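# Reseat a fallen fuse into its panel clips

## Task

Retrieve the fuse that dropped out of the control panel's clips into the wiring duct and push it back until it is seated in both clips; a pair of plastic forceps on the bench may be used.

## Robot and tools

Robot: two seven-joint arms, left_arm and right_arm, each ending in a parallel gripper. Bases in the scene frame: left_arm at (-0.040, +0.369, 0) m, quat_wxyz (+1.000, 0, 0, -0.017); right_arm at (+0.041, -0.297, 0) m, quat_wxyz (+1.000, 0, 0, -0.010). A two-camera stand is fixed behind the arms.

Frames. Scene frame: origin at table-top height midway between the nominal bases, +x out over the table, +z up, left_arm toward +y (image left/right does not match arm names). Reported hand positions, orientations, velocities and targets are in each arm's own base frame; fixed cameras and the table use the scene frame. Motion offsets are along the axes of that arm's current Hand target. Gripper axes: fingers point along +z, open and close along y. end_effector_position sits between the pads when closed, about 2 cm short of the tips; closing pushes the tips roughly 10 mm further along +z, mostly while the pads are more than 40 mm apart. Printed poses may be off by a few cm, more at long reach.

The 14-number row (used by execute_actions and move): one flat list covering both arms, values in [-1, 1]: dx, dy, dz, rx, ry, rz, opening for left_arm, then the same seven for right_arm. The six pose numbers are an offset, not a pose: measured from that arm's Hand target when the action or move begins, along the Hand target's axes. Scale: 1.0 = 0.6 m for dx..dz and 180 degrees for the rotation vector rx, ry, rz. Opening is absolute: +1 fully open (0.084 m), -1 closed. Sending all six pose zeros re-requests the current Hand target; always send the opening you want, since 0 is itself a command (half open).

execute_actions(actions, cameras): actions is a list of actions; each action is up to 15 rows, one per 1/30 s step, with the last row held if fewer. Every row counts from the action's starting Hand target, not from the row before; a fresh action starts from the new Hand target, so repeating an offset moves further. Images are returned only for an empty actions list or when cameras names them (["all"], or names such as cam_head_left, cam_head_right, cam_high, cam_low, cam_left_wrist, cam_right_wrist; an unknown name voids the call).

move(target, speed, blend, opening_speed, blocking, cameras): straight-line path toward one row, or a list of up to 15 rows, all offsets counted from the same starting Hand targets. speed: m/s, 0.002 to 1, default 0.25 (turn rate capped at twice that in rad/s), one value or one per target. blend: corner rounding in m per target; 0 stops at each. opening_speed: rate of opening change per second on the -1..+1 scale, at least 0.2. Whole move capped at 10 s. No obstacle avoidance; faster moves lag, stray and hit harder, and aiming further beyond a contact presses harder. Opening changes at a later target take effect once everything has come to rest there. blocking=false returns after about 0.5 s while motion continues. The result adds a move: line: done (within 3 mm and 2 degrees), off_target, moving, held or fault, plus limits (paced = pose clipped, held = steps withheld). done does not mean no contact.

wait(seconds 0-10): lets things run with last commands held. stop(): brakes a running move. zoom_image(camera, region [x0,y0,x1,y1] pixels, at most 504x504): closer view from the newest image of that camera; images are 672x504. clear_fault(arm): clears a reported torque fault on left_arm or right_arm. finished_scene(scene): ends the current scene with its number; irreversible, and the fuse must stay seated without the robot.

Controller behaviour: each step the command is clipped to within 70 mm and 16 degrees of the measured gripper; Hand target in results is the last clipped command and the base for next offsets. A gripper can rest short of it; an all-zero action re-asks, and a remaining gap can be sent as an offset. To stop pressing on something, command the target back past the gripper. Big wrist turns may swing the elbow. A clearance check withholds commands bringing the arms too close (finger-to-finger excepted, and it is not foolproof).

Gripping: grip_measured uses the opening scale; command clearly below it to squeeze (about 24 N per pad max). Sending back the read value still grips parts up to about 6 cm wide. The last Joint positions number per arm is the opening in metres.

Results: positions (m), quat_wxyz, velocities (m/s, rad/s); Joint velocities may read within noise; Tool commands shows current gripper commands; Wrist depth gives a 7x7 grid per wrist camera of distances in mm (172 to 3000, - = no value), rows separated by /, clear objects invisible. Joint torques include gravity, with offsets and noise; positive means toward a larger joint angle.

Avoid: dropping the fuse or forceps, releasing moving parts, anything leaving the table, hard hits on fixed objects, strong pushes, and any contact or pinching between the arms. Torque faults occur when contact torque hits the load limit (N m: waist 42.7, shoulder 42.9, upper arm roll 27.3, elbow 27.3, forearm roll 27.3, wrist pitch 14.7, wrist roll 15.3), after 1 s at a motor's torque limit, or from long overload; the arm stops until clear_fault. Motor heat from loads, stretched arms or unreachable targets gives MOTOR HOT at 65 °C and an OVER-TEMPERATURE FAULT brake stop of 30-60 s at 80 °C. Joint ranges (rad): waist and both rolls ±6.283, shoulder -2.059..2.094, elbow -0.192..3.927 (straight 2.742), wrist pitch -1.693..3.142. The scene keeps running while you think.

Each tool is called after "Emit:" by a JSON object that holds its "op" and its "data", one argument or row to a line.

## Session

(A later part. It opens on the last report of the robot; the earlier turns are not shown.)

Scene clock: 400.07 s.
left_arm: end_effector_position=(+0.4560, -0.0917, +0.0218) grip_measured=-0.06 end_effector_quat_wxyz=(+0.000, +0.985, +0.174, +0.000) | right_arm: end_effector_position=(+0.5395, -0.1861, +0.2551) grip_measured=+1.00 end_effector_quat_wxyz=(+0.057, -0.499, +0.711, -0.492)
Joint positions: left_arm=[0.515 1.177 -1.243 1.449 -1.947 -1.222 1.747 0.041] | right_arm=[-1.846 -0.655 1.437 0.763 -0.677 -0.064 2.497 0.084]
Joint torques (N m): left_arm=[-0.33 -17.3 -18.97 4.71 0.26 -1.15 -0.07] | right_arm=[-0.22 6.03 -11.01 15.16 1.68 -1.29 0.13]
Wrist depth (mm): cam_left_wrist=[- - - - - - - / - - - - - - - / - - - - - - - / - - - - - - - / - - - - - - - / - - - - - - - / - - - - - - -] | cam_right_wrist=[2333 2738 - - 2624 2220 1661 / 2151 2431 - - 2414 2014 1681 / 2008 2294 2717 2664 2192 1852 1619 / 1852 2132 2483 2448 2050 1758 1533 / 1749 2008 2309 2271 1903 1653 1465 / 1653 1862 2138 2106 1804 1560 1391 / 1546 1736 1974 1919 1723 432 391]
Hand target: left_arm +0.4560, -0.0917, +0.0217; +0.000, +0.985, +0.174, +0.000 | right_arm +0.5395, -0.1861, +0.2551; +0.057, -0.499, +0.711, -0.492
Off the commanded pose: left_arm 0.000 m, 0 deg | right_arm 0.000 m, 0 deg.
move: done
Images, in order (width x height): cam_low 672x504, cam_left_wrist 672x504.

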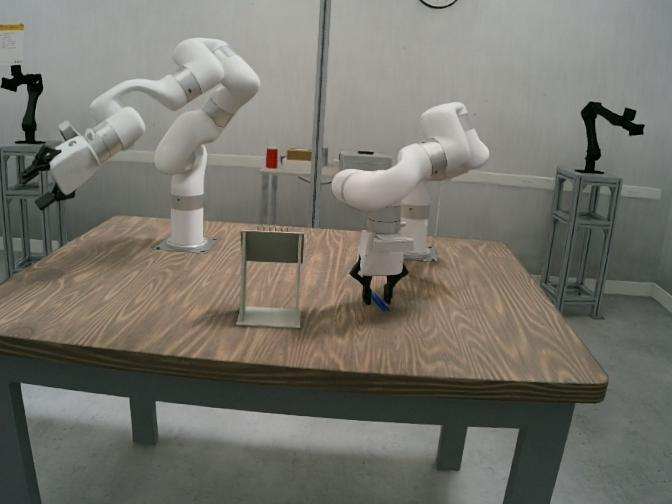

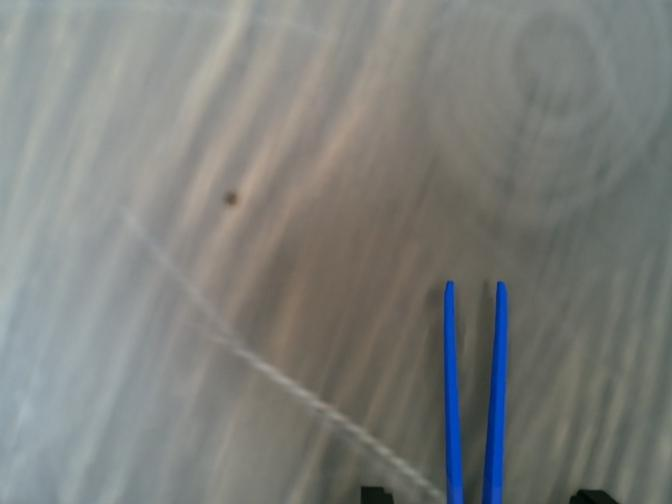

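Emit:
{"op": "move", "data": {
  "target": [0,0,0,0,0,0,-0.74,0,0,0,0,0,0,1],
  "opening_speed": 0.5,
  "cameras": ["cam_left_wrist"]
}}

Emit:
{"op": "zoom_image", "data": {
  "camera": "cam_left_wrist",
  "region": [386, 264, 586, 504]
}}

Scene clock: 410.73 s.
left_arm: end_effector_position=(+0.4560, -0.0916, +0.0217) grip_measured=-0.76 end_effector_quat_wxyz=(+0.000, +0.985, +0.174, +0.000) | right_arm: end_effector_position=(+0.5395, -0.1861, +0.2551) grip_measured=+1.00 end_effector_quat_wxyz=(+0.057, -0.499, +0.711, -0.492)
Joint positions: left_arm=[0.515 1.177 -1.242 1.449 -1.947 -1.222 1.747 0.011] | right_arm=[-1.846 -0.655 1.437 0.763 -0.677 -0.064 2.497 0.084]
Joint torques (N m): left_arm=[2.73 -13.02 -9.29 2.66 -0.14 -1.47 -0.02] | right_arm=[-0.11 5.75 -11 15.14 1.85 -1.25 0.11]
Wrist depth (mm): cam_left_wrist=[- - - - - - - / - - - - - - - / - - - - - - - / - - - - - - - / - - - - - - - / - - - - - - - / - - - - - - -] | cam_right_wrist=[2356 2685 - - 2624 2213 1661 / 2185 2457 2986 2999 2414 2032 1686 / 2002 2286 2675 2654 2199 1867 1615 / 1842 2145 2501 2431 2044 1745 1536 / 1758 1985 2309 2228 1930 1649 1468 / 1657 1867 2132 2099 1785 1571 1397 / 1539 1741 1985 1924 1745 431 392]
Hand target: left_arm +0.4560, -0.0917, +0.0217; +0.000, +0.985, +0.174, +0.000 | right_arm +0.5395, -0.1861, +0.2551; +0.057, -0.499, +0.711, -0.492
Off the commanded pose: left_arm 0.000 m, 0 deg | right_arm 0.000 m, 0 deg.
move: done
Images, in order (width x height): cam_left_wrist 672x504.

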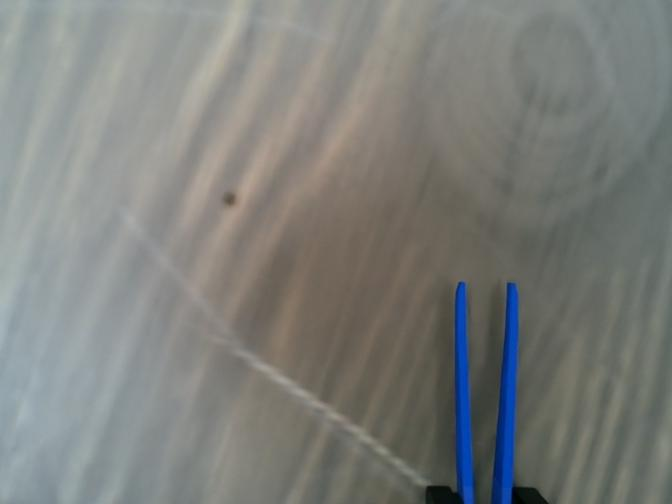

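Scaled by 2.100 from the camera's 672x504 image, which has a finer 960x720 frame.

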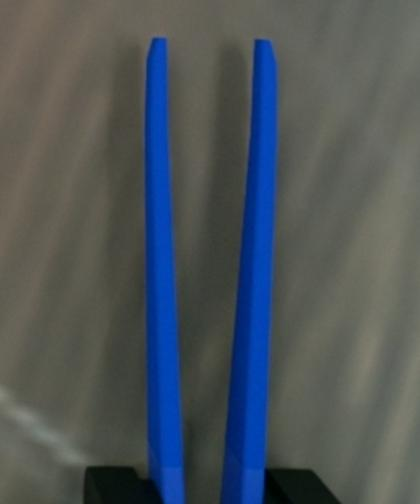

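Emit:
{"op": "move", "data": {
  "target": [
    [0,0,-0.003,0,0,0,-0.79,0,0,0,0,0,0,1],
    [0,0,-0.13,0,0,0,-0.79,0,0,0,0,0,0,1]
  ],
  "speed": [0.03, 0.1],
  "opening_speed": 0.5,
  "cameras": ["cam_left_wrist", "cam_low"]
}}

Emit:
{"op": "zoom_image", "data": {
  "camera": "cam_low",
  "region": [330, 180, 430, 280]
}}

Scene clock: 421.33 s.
left_arm: end_effector_position=(+0.4561, -0.0916, +0.0997) grip_measured=-0.81 end_effector_quat_wxyz=(+0.000, +0.985, +0.174, +0.000) | right_arm: end_effector_position=(+0.5395, -0.1861, +0.2551) grip_measured=+1.00 end_effector_quat_wxyz=(+0.057, -0.499, +0.711, -0.492)
Joint positions: left_arm=[0.543 1.088 -1.353 1.499 -2.051 -1.345 1.801 0.008] | right_arm=[-1.846 -0.655 1.437 0.763 -0.677 -0.064 2.497 0.084]
Joint torques (N m): left_arm=[0.31 -17.65 -19.13 5.97 -0.47 -1.66 0.32] | right_arm=[-0.03 5.78 -11.08 15.17 1.8 -1.13 0.04]
Wrist depth (mm): cam_left_wrist=[231 231 231 230 229 230 229 / 231 231 230 230 229 229 229 / 231 230 230 229 229 229 228 / 231 230 230 229 229 229 228 / 231 230 229 229 229 228 228 / 230 230 229 229 228 228 228 / 230 229 229 228 228 228 227] | cam_right_wrist=[2356 2738 - - 2614 2220 1677 / 2178 2448 2999 - 2414 2032 1673 / 1996 2302 2706 2664 2199 1867 1626 / 1867 2145 2528 2431 2062 1745 1529 / 1745 1985 2302 2257 1914 1665 1458 / 1653 1877 2158 2093 1799 1567 1397 / 1546 1741 1991 1919 1728 432 392]
Hand target: left_arm +0.4561, -0.0916, +0.0997; +0.000, +0.985, +0.174, +0.000 | right_arm +0.5395, -0.1861, +0.2551; +0.057, -0.499, +0.711, -0.492
Off the commanded pose: left_arm 0.000 m, 0 deg | right_arm 0.000 m, 0 deg.
move: done
Images, in order (width x height): cam_low 672x504, cam_left_wrist 672x504.

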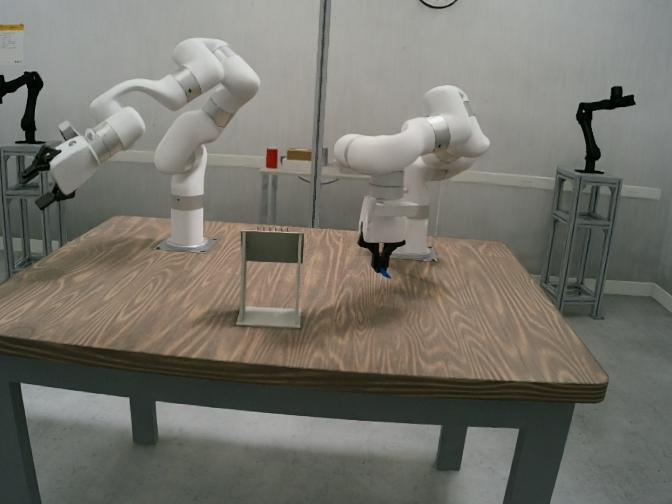

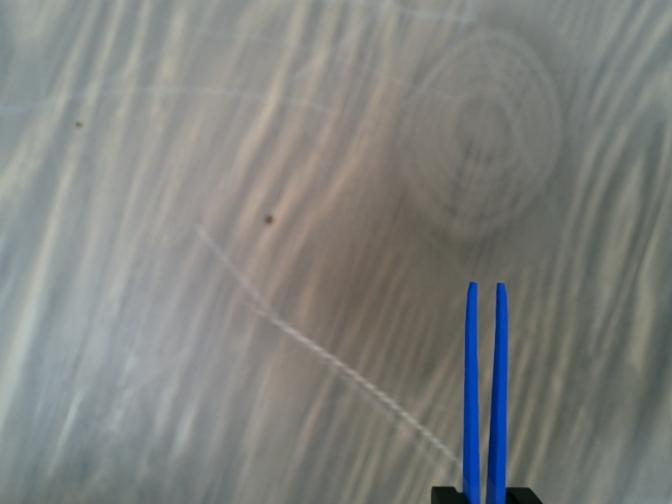

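Scaled by 5.040 from the camera's 672x504 image, which has a finer 960x720 frame.

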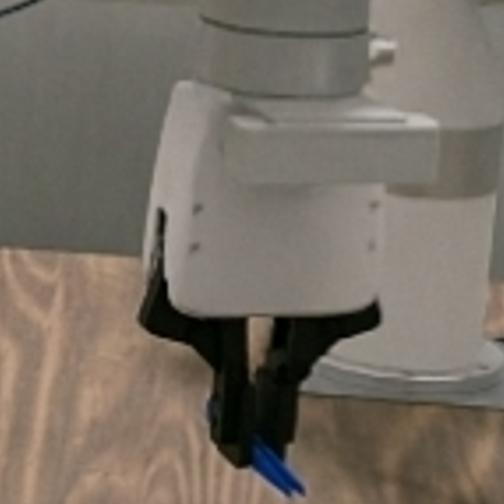

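Emit:
{"op": "move", "data": {
  "target": [
    [0,0,0,0,0,0,-0.79,-0.1205,0.094,-0.3328,0.198,-0.1122,-0.2595,-1],
    [0,0,0,0,0,0,-0.79,-0.3503,0.3897,-0.5298,0.396,-0.2244,-0.519,-1]
  ],
  "speed": 0.25,
  "blend": [0.05, 0],
  "cameras": ["cam_right_wrist", "cam_low", "cam_high"]
}}

Scene clock: 474.53 s.
left_arm: end_effector_position=(+0.4561, -0.0916, +0.0997) grip_measured=-0.81 end_effector_quat_wxyz=(+0.000, +0.985, +0.174, +0.000) | right_arm: end_effector_position=(+0.4139, +0.0159, +0.2721) grip_measured=-1.00 end_effector_quat_wxyz=(-0.128, +0.784, -0.214, +0.568)
Joint positions: left_arm=[0.543 1.088 -1.354 1.499 -2.051 -1.345 1.801 0.008] | right_arm=[-1.462 -1.166 1.063 0.162 -0.795 -1.193 1.833 0]
Joint torques (N m): left_arm=[0.21 -17.17 -19.02 5.76 -0.43 -1.44 0.18] | right_arm=[0.33 5.92 -9.66 10.6 2.65 -0.9 0.32]
Wrist depth (mm): cam_left_wrist=[231 231 231 230 230 229 229 / 231 231 231 230 229 229 229 / 231 231 230 230 229 229 228 / 231 230 230 230 229 228 228 / 231 230 230 229 229 229 228 / 230 230 229 229 229 228 228 / 230 230 229 229 228 228 227] | cam_right_wrist=[1503 1533 1564 1634 1711 1745 1799 / 1546 1574 1638 1681 1741 1776 1857 / 1578 1642 1677 1723 1741 1862 1946 / 1619 1669 1681 1790 1852 1908 1996 / 1665 1673 1763 1823 1898 1957 2002 / 1706 1754 1818 1898 1962 1996 1979 / 1763 1818 1882 1940 1962 1847 503]
Hand target: left_arm +0.4561, -0.0916, +0.0997; +0.000, +0.985, +0.174, +0.000 | right_arm +0.4139, +0.0159, +0.2721; -0.128, +0.784, -0.214, +0.568 (not the last commanded pose)
Off the commanded pose: left_arm 0.000 m, 0 deg | right_arm 0.230 m, 56 deg.
move: held (right_arm; a check stopped the path); path passed 1 of 2 targets; limits=held
pose unreachable (right arm): on one or more control steps of this call, first in action 0 (counted from 0), this arm could not follow its commanded pose, so it was not sent that pose on those steps. It may still have moved: this result reports where it is.
cause: moving toward the commanded pose would bring two parts of the arm too close to each other (joints 3 (upper arm roll) to 5 (forearm roll) lie between them).
Images, in order (width x height): cam_high 672x504, cam_low 672x504, cam_right_wrist 672x504.

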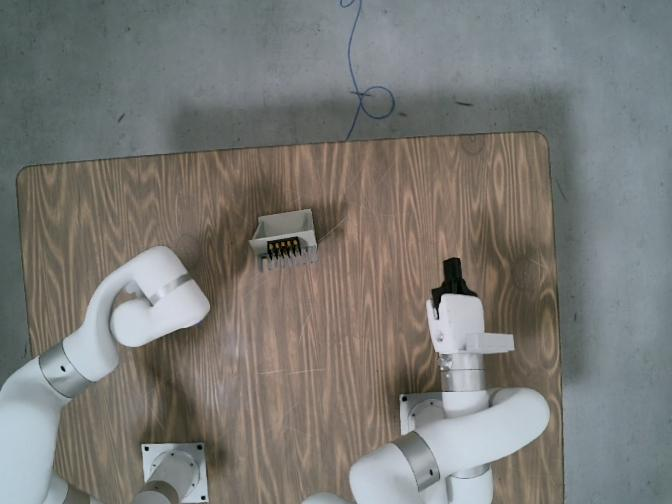

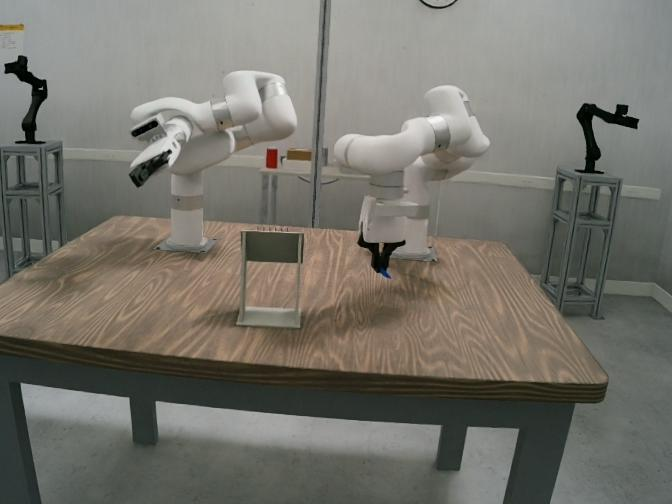

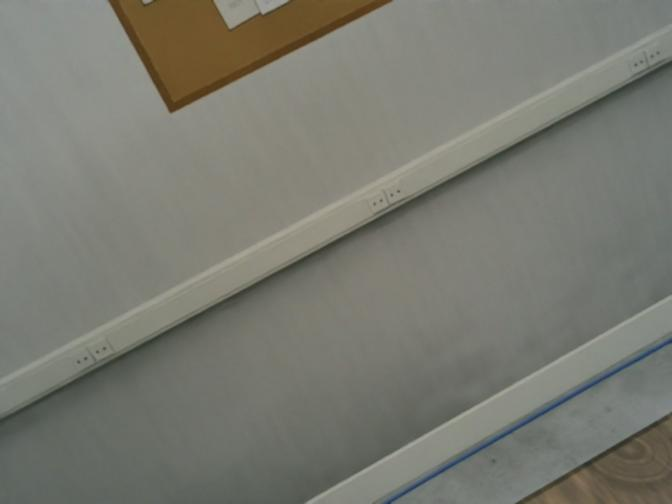

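Emit:
{"op": "move", "data": {
  "target": [0,0,0,0,0,0,-0.79,-0.3818,-0.3233,-0.2247,-0.0203,-0.155,-0.1635,-1],
  "speed": 0.2,
  "cameras": ["cam_right_wrist", "cam_low", "cam_high"]
}}

Scene clock: 540.67 s.
left_arm: end_effector_position=(+0.4561, -0.0916, +0.0997) grip_measured=-0.81 end_effector_quat_wxyz=(+0.000, +0.985, +0.174, +0.000) | right_arm: end_effector_position=(+0.2631, +0.3016, +0.2099) grip_measured=-1.00 end_effector_quat_wxyz=(-0.004, +0.928, +0.009, +0.372)
Joint positions: left_arm=[0.543 1.088 -1.354 1.499 -2.051 -1.345 1.801 0.008] | right_arm=[-0.839 -1.622 1.025 0.801 -1.844 -1.234 3.023 0]
Joint torques (N m): left_arm=[0.04 -17.16 -18.8 5.72 -0.42 -1.58 0.34] | right_arm=[-0.18 12.18 -13.62 3.7 -0.18 -0.07 0.37]
Wrist depth (mm): cam_left_wrist=[232 231 231 230 230 229 229 / 231 231 230 230 230 229 228 / 231 230 230 230 229 229 228 / 231 230 230 229 229 229 228 / 231 230 229 229 229 228 228 / 230 230 229 229 229 228 228 / 230 229 229 229 228 228 227] | cam_right_wrist=[1919 1914 1888 1914 1914 1919 1914 / 597 308 307 301 320 2020 2068 / 536 537 320 321 329 551 553 / 486 488 330 310 333 499 501 / 444 446 435 445 447 455 457 / 409 411 403 414 416 417 410 / 372 373 375 376 378 378 381]
Hand target: left_arm +0.4561, -0.0916, +0.0997; +0.000, +0.985, +0.174, +0.000 | right_arm +0.2631, +0.3016, +0.2099; -0.004, +0.928, +0.009, +0.372
Off the commanded pose: left_arm 0.000 m, 0 deg | right_arm 0.000 m, 0 deg.
move: done
Images, in order (width x height): cam_high 672x504, cam_low 672x504, cam_right_wrist 672x504.

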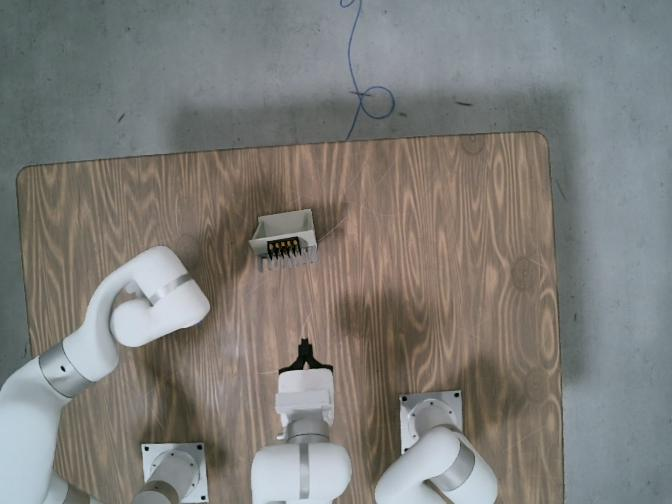

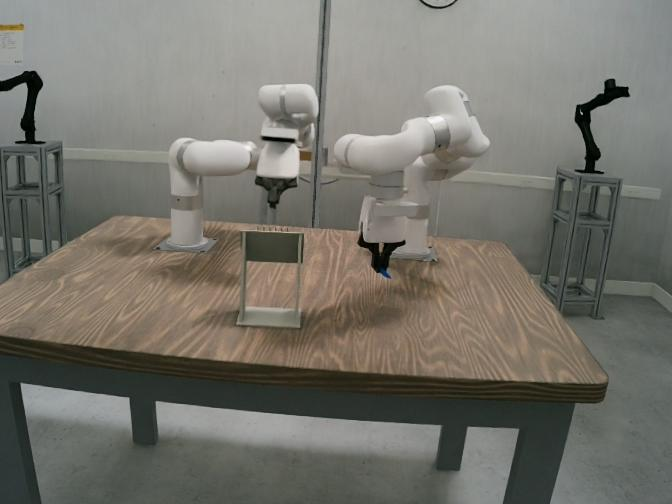

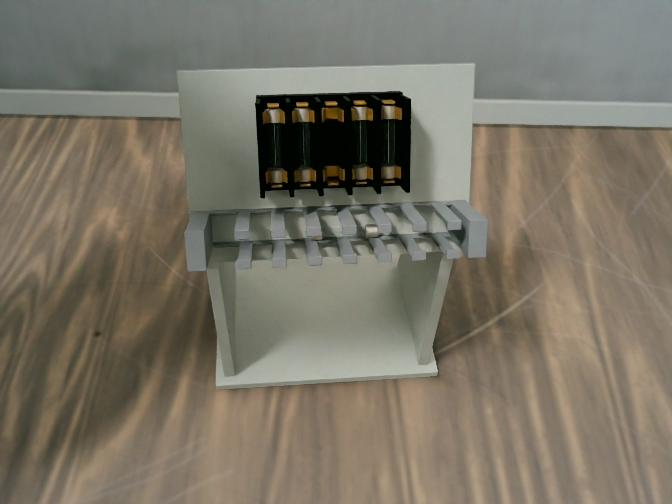

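Emit:
{"op": "move", "data": {
  "target": [
    [-0.1683,0.1695,-0.2,-0.4647,-0.1915,-0.0656,-0.79,0.0088,0.0667,-0.1183,0,0,0,-1],
    [-0.1497,0.3402,-0.1445,-0.4647,-0.1915,-0.0656,-0.79,0.0088,0.0667,-0.1183,0,0,0,-1]
  ],
  "speed": 0.15,
  "blend": [0.02, 0],
  "cameras": ["cam_right_wrist", "cam_left_wrist", "cam_low", "cam_high"]
}}

Scene clock: 604.80 s.
left_arm: end_effector_position=(+0.4420, -0.3141, +0.1865) grip_measured=-0.81 end_effector_quat_wxyz=(+0.692, +0.672, +0.213, -0.152) | right_arm: end_effector_position=(+0.2187, +0.2607, +0.2649) grip_measured=-1.00 end_effector_quat_wxyz=(-0.004, +0.928, +0.009, +0.372)
Joint positions: left_arm=[0.827 1.977 -1.741 1.323 -2.415 -0.614 2.181 0.008] | right_arm=[-0.76 -1.595 0.811 0.735 -2.032 -1.321 2.967 0]
Joint torques (N m): left_arm=[-0.82 -14.06 -22.59 -4.61 -2.02 0.78 0.29] | right_arm=[0.33 11.57 -11.58 5.72 0.1 -0.13 0.12]
Wrist depth (mm): cam_left_wrist=[216 275 - - - - - / 234 316 488 - - 181 179 / 273 392 638 - - - - / 315 458 - - - - - / 372 588 - - - - - / 431 753 - - - - - / 545 - - - - - -] | cam_right_wrist=[1957 1962 1957 1957 1962 1968 1974 / 2056 2056 2062 2068 2151 2132 2165 / 619 386 381 399 632 637 641 / 254 360 399 424 573 577 579 / 241 260 502 517 524 528 528 / 250 270 456 479 482 483 486 / 278 431 434 435 438 438 441]
Hand target: left_arm +0.4419, -0.3142, +0.1865; +0.692, +0.672, +0.213, -0.152 | right_arm +0.2187, +0.2607, +0.2649; -0.004, +0.928, +0.009, +0.372
Off the commanded pose: left_arm 0.000 m, 0 deg | right_arm 0.000 m, 0 deg.
move: done
Images, in order (width x height): cam_high 672x504, cam_low 672x504, cam_left_wrist 672x504, cam_right_wrist 672x504.

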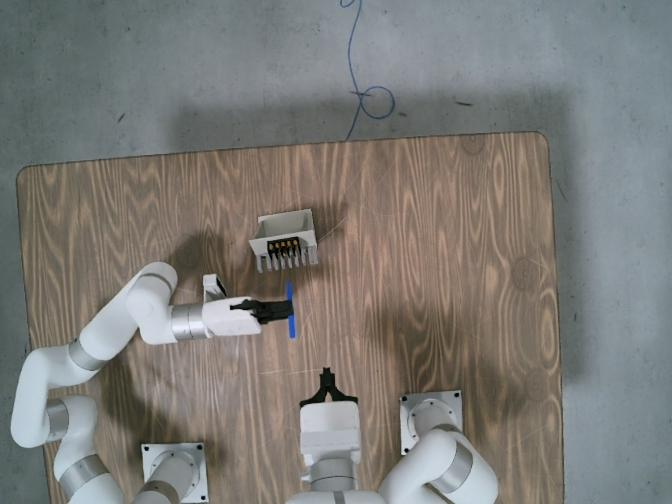

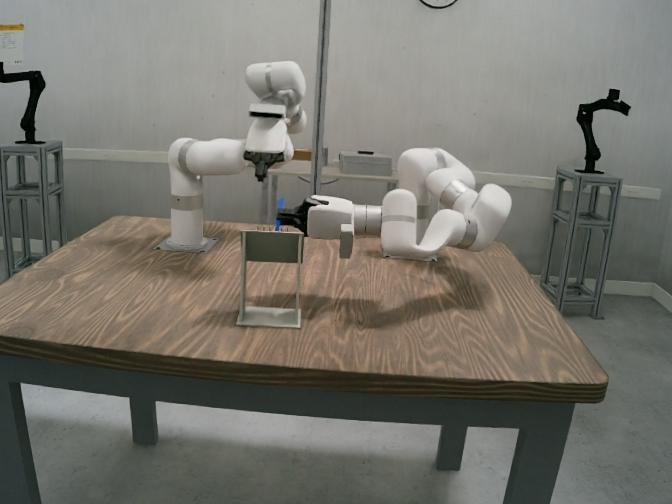

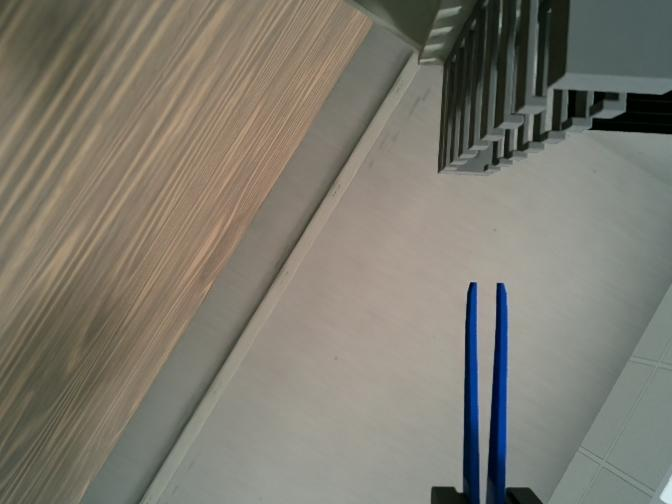

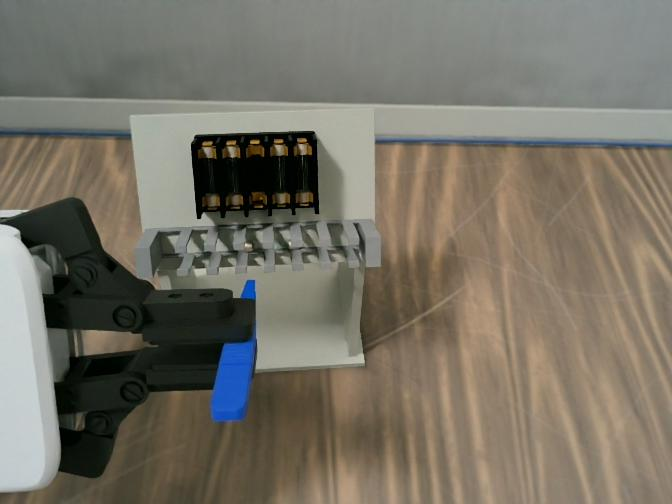

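Emit:
{"op": "zoom_image", "data": {
  "camera": "cam_left_wrist",
  "region": [412, 0, 672, 300]
}}

Emit:
{"op": "zoom_image", "data": {
  "camera": "cam_right_wrist",
  "region": [120, 120, 400, 320]
}}

Scaled by 1.680 from the camera's 672x504 image, which has a finer 960x720 frame.

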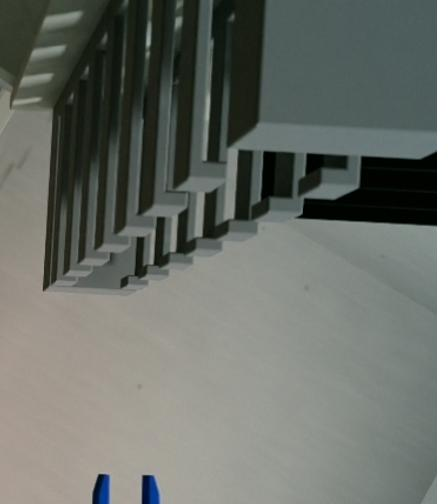

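Scaled by 1.800 from the camera's 672x504 image, which has a finer 960x720 frame.

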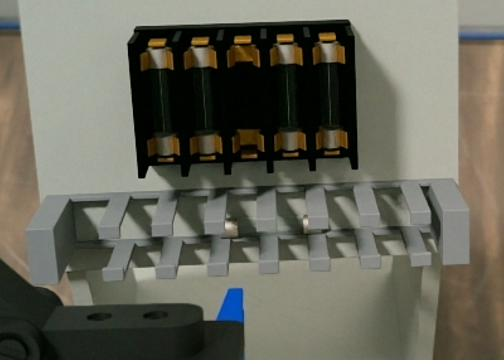

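Emit:
{"op": "move", "data": {
  "target": [0.0467,0.0055,-0.0005,0,0,0,-0.755,0,0,0,0,0,0,-1],
  "speed": 0.08,
  "opening_speed": 0.5,
  "cameras": ["cam_right_wrist", "cam_left_wrist"]
}}

Emit:
{"op": "zoom_image", "data": {
  "camera": "cam_left_wrist",
  "region": [412, 100, 672, 400]
}}

Emit:
{"op": "zoom_image", "data": {
  "camera": "cam_right_wrist",
  "region": [160, 160, 360, 320]
}}

Scene clock: 691.40 s.
left_arm: end_effector_position=(+0.4677, -0.3116, +0.1754) grip_measured=-0.78 end_effector_quat_wxyz=(+0.692, +0.672, +0.213, -0.152) | right_arm: end_effector_position=(+0.2187, +0.2607, +0.2649) grip_measured=-1.00 end_effector_quat_wxyz=(-0.004, +0.928, +0.009, +0.372)
Joint positions: left_arm=[0.752 2.014 -1.789 1.465 -2.416 -0.693 2.24 0.01] | right_arm=[-0.76 -1.595 0.811 0.735 -2.032 -1.321 2.967 0]
Joint torques (N m): left_arm=[-0.45 -15.35 -21.92 -5.5 -2.74 0.49 0.32] | right_arm=[0.21 11.61 -11.41 5.9 0.15 -0.06 0.06]
Wrist depth (mm): cam_left_wrist=[198 243 - - - - - / 215 280 - - - - - / 242 328 - - - - - / 278 377 - - - - - / 327 537 - - - - - / 395 687 - - - - - / 498 - - - - - -] | cam_right_wrist=[1962 1946 1951 1946 1962 1940 1957 / 2056 2044 2044 2068 2145 2151 2158 / 619 385 381 399 631 637 640 / 263 287 398 424 573 577 578 / 270 292 500 516 523 529 529 / 280 452 467 480 481 483 485 / 431 432 433 435 436 438 441]
Hand target: left_arm +0.4677, -0.3116, +0.1754; +0.692, +0.672, +0.213, -0.152 | right_arm +0.2187, +0.2607, +0.2649; -0.004, +0.928, +0.009, +0.372
Off the commanded pose: left_arm 0.000 m, 0 deg | right_arm 0.000 m, 0 deg.
move: done
Images, in order (width x height): cam_left_wrist 672x504, cam_right_wrist 672x504.

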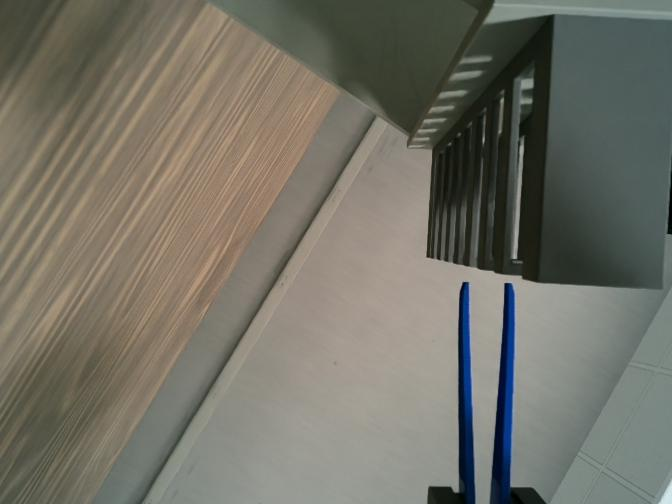

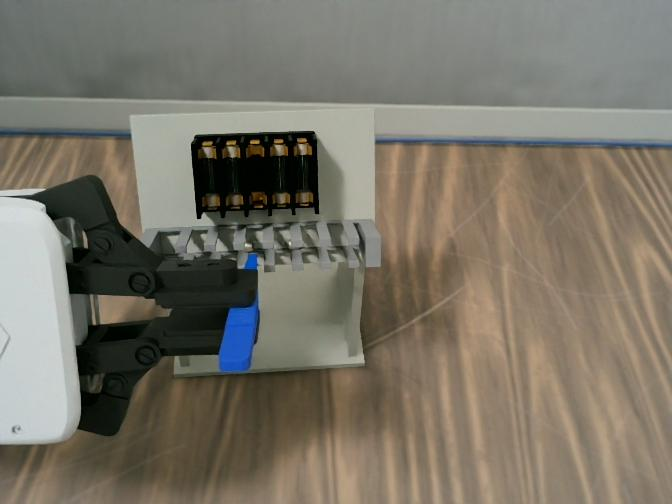

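Scaled by 1.680 from the camera's 672x504 image, which has a finer 960x720 frame.

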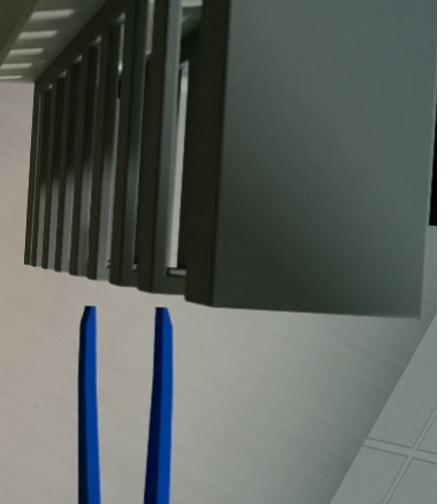

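Scaled by 2.520 from the camera's 672x504 image, which has a finer 960x720 frame.

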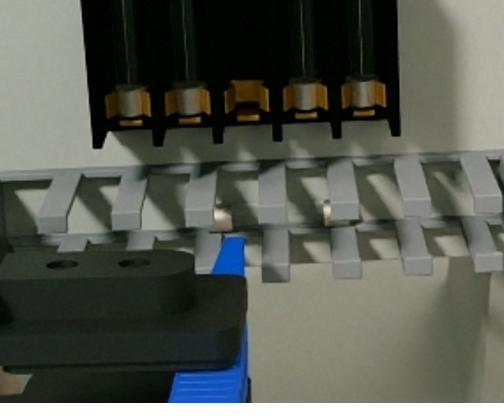

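Emit:
{"op": "move", "data": {
  "target": [0.0217,0.0016,0.0014,0,0,0,-0.745,0,0,0,0,0,0,-1],
  "speed": 0.05,
  "cameras": ["cam_right_wrist", "cam_left_wrist"]
}}

Emit:
{"op": "zoom_image", "data": {
  "camera": "cam_left_wrist",
  "region": [412, 100, 672, 400]
}}

Emit:
{"op": "zoom_image", "data": {
  "camera": "cam_right_wrist",
  "region": [190, 200, 320, 300]
}}

Scene clock: 721.07 s.
left_arm: end_effector_position=(+0.4795, -0.3113, +0.1697) grip_measured=-0.77 end_effector_quat_wxyz=(+0.692, +0.672, +0.213, -0.152) | right_arm: end_effector_position=(+0.2187, +0.2607, +0.2649) grip_measured=-1.00 end_effector_quat_wxyz=(-0.004, +0.928, +0.009, +0.372)
Joint positions: left_arm=[0.712 2.028 -1.814 1.537 -2.418 -0.728 2.27 0.01] | right_arm=[-0.76 -1.595 0.811 0.735 -2.032 -1.321 2.967 0]
Joint torques (N m): left_arm=[-0.47 -16.14 -21.25 -5.71 -2.78 0.5 0.3] | right_arm=[0.4 11.5 -11.69 5.93 0.1 -0.13 0.04]
Wrist depth (mm): cam_left_wrist=[189 224 - - - - - / 205 257 - - - - - / 231 312 - - - - - / 265 360 - - - - - / 311 423 - - - - - / 376 655 - - - - - / 476 - - - - - -] | cam_right_wrist=[1951 1962 1962 1974 1957 1962 1962 / 2080 2062 2056 2093 2145 2165 2145 / 303 385 382 399 633 640 638 / 277 297 391 424 573 577 580 / 283 309 319 515 524 526 529 / 293 454 477 480 481 484 486 / 431 432 434 434 437 439 440]
Hand target: left_arm +0.4795, -0.3113, +0.1697; +0.692, +0.672, +0.213, -0.152 | right_arm +0.2187, +0.2607, +0.2649; -0.004, +0.928, +0.009, +0.372
Off the commanded pose: left_arm 0.000 m, 0 deg | right_arm 0.000 m, 0 deg.
move: done
Images, in order (width x height): cam_left_wrist 672x504, cam_right_wrist 672x504.

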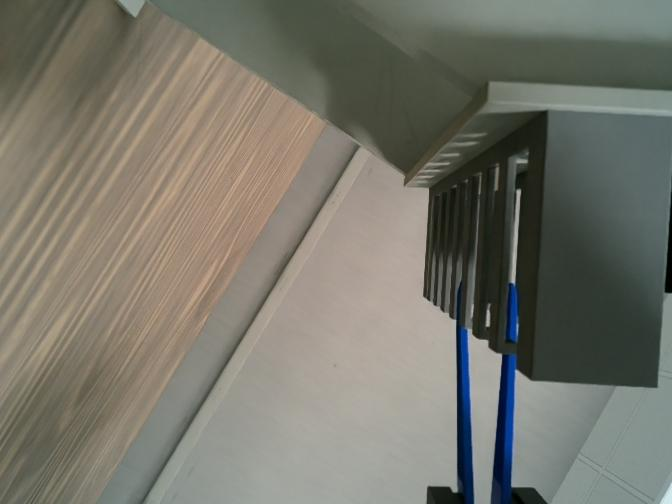

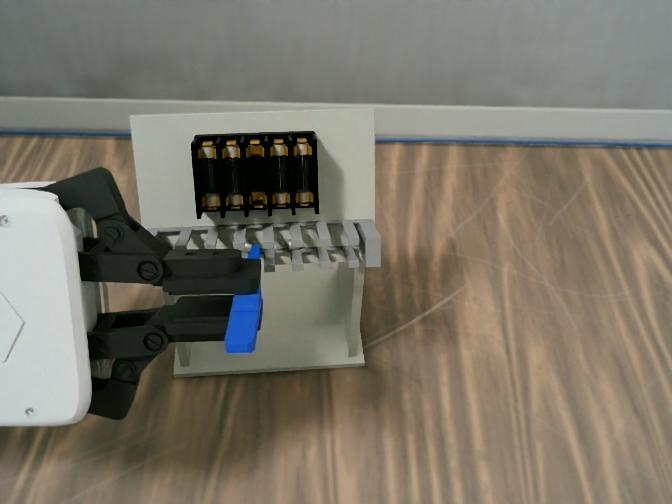

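Scaled by 1.680 from the camera's 672x504 image, which has a finer 960x720 frame.

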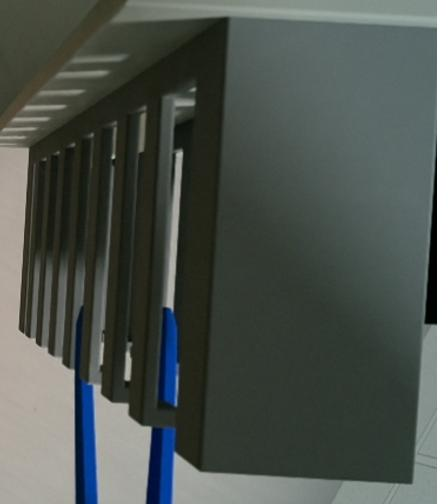

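Scaled by 3.877 from the camera's 672x504 image, which has a finer 960x720 frame.

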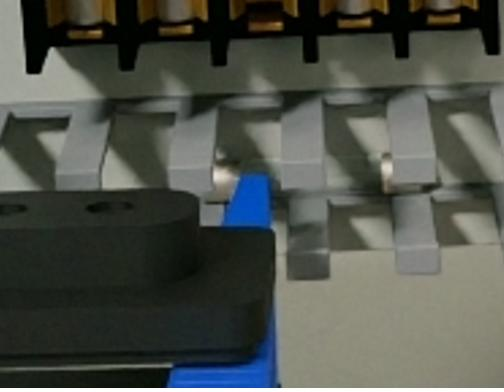

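Emit:
{"op": "move", "data": {
  "target": [0.0367,0.0002,-0.0005,0,0,0,-0.745,0,0,0,0,0,0,-1],
  "speed": 0.04,
  "cameras": ["cam_right_wrist", "cam_left_wrist"]
}}

Emit:
{"op": "zoom_image", "data": {
  "camera": "cam_left_wrist",
  "region": [412, 200, 672, 500]
}}

Emit:
{"op": "zoom_image", "data": {
  "camera": "cam_right_wrist",
  "region": [190, 200, 320, 300]
}}

Scene clock: 735.07 s.
left_arm: end_effector_position=(+0.4985, -0.3094, +0.1588) grip_measured=-0.77 end_effector_quat_wxyz=(+0.692, +0.672, +0.213, -0.152) | right_arm: end_effector_position=(+0.2187, +0.2607, +0.2649) grip_measured=-1.00 end_effector_quat_wxyz=(-0.004, +0.928, +0.009, +0.372)
Joint positions: left_arm=[0.643 2.048 -1.858 1.664 -2.423 -0.791 2.327 0.01] | right_arm=[-0.76 -1.595 0.811 0.735 -2.032 -1.321 2.967 0]
Joint torques (N m): left_arm=[-0.65 -17.36 -20.38 -6.31 -2.83 0.49 0.3] | right_arm=[0.27 11.6 -11.69 5.93 0.17 -0.09 0.11]
Wrist depth (mm): cam_left_wrist=[- - - - - - - / - - - - - - - / 203 - - - - - - / 233 - - - - - - / 282 407 - - - - - / 342 - - - - - - / 432 - - - - - -] | cam_right_wrist=[1968 1957 1935 1962 1974 1962 1946 / 2050 2062 2074 2062 2151 2151 2145 / 298 383 380 398 632 637 640 / 297 319 391 423 573 577 580 / 305 326 500 517 524 527 529 / 451 464 477 480 481 483 487 / 431 432 433 435 437 438 440]
Hand target: left_arm +0.4986, -0.3094, +0.1588; +0.692, +0.672, +0.213, -0.152 | right_arm +0.2187, +0.2607, +0.2649; -0.004, +0.928, +0.009, +0.372
Off the commanded pose: left_arm 0.000 m, 0 deg | right_arm 0.000 m, 0 deg.
move: done
Images, in order (width x height): cam_left_wrist 672x504, cam_right_wrist 672x504.

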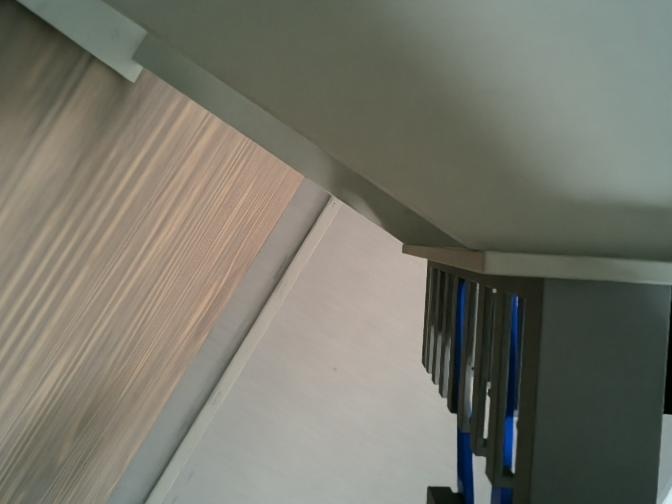

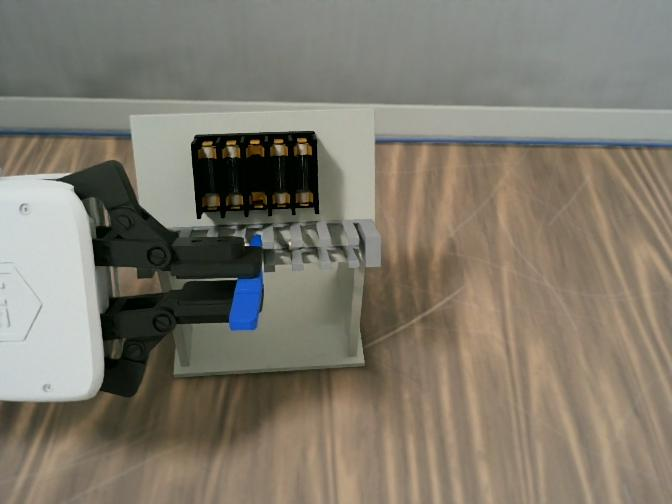

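Scaled by 1.680 from the camera's 672x504 image, which has a finer 960x720 frame.

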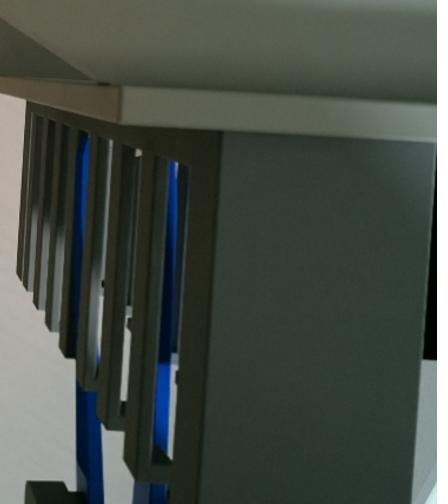

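Scaled by 3.877 from the camera's 672x504 image, which has a finer 960x720 frame.

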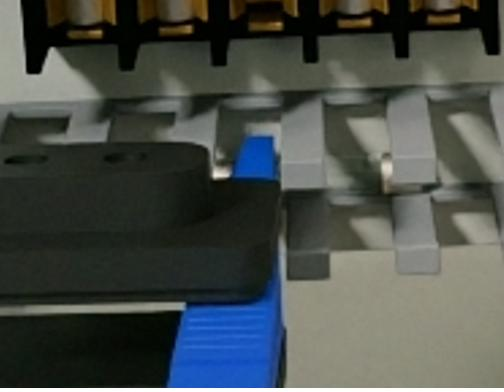

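Emit:
{"op": "move", "data": {
  "target": [
    [0.0013,0,0,0,0,0,-0.745,0,0,0,0,0,0,-1],
    [0.0013,0,0,0,0,0,-0.9,0,0,0,0,0,0,-1]
  ],
  "speed": 0.03,
  "opening_speed": 0.3,
  "cameras": ["cam_right_wrist", "cam_left_wrist"]
}}

Emit:
{"op": "zoom_image", "data": {
  "camera": "cam_left_wrist",
  "region": [412, 200, 672, 500]
}}

Emit:
{"op": "zoom_image", "data": {
  "camera": "cam_right_wrist",
  "region": [190, 200, 320, 300]
}}

Scene clock: 749.27 s.
left_arm: end_effector_position=(+0.4992, -0.3093, +0.1584) grip_measured=-0.88 end_effector_quat_wxyz=(+0.692, +0.672, +0.213, -0.152) | right_arm: end_effector_position=(+0.2187, +0.2607, +0.2649) grip_measured=-1.00 end_effector_quat_wxyz=(-0.004, +0.928, +0.009, +0.372)
Joint positions: left_arm=[0.641 2.049 -1.86 1.669 -2.423 -0.794 2.329 0.005] | right_arm=[-0.76 -1.595 0.811 0.735 -2.032 -1.321 2.967 0]
Joint torques (N m): left_arm=[-0.4 -17.36 -20.5 -6.25 -2.76 0.54 0.23] | right_arm=[0.05 11.35 -11.56 5.93 0.32 0.09 0.09]
Wrist depth (mm): cam_left_wrist=[- - - - - - - / - - - - - - - / 202 - - - - - - / 231 - - - - - - / 281 405 - - - - - / 340 - - - - - - / 430 - - - - - -] | cam_right_wrist=[1968 1946 1946 1957 1968 1957 1962 / 2038 2050 2056 2050 2158 2151 2165 / 313 382 381 399 633 638 640 / 298 322 391 423 573 577 579 / 307 326 501 516 523 526 529 / 452 465 478 480 482 484 486 / 430 432 433 435 437 438 439]
Hand target: left_arm +0.4992, -0.3093, +0.1584; +0.692, +0.672, +0.213, -0.152 | right_arm +0.2187, +0.2607, +0.2649; -0.004, +0.928, +0.009, +0.372
Off the commanded pose: left_arm 0.000 m, 0 deg | right_arm 0.000 m, 0 deg.
move: done
Images, in order (width x height): cam_left_wrist 672x504, cam_right_wrist 672x504.

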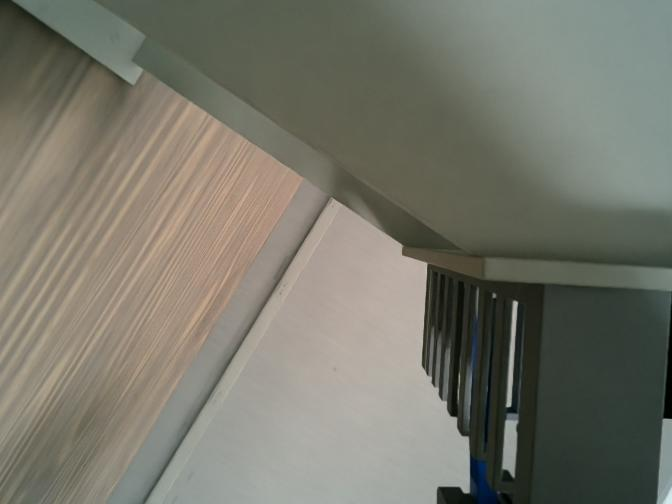

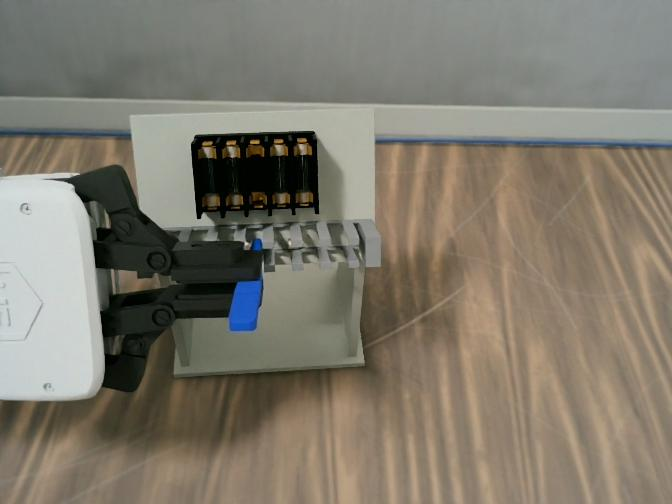

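Scaled by 1.680 from the camera's 672x504 image, which has a finer 960x720 frame.

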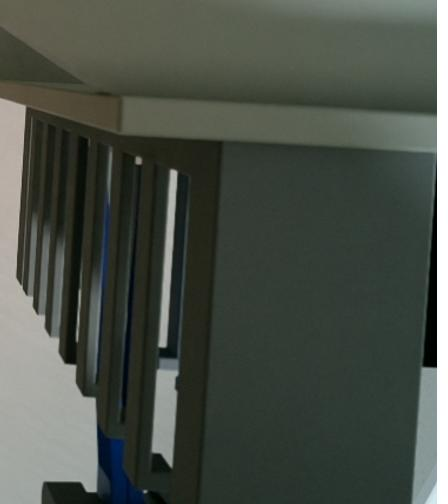

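Scaled by 3.877 from the camera's 672x504 image, which has a finer 960x720 frame.

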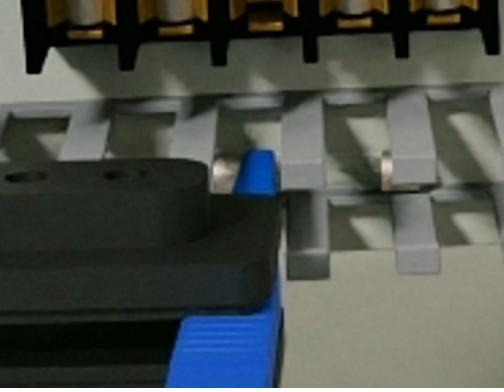

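Emit:
{"op": "zoom_image", "data": {
  "camera": "cam_left_wrist",
  "region": [420, 240, 560, 400]
}}

Emit:
{"op": "zoom_image", "data": {
  "camera": "cam_right_wrist",
  "region": [230, 215, 310, 285]
}}

Scaled by 3.150 from the camera's 672x504 image, which has a finer 960x720 frame.

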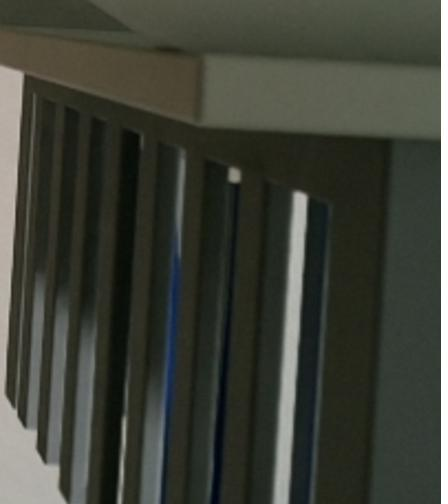

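Scaled by 6.300 from the camera's 672x504 image, which has a finer 960x720 frame.

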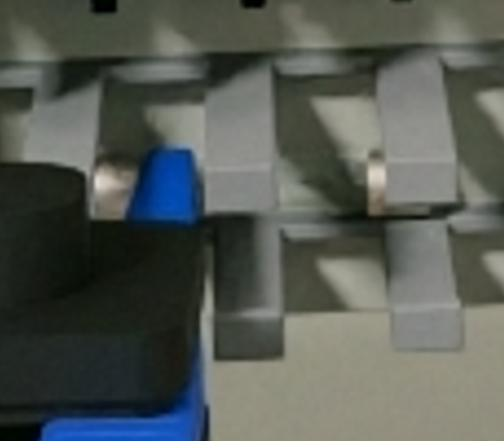

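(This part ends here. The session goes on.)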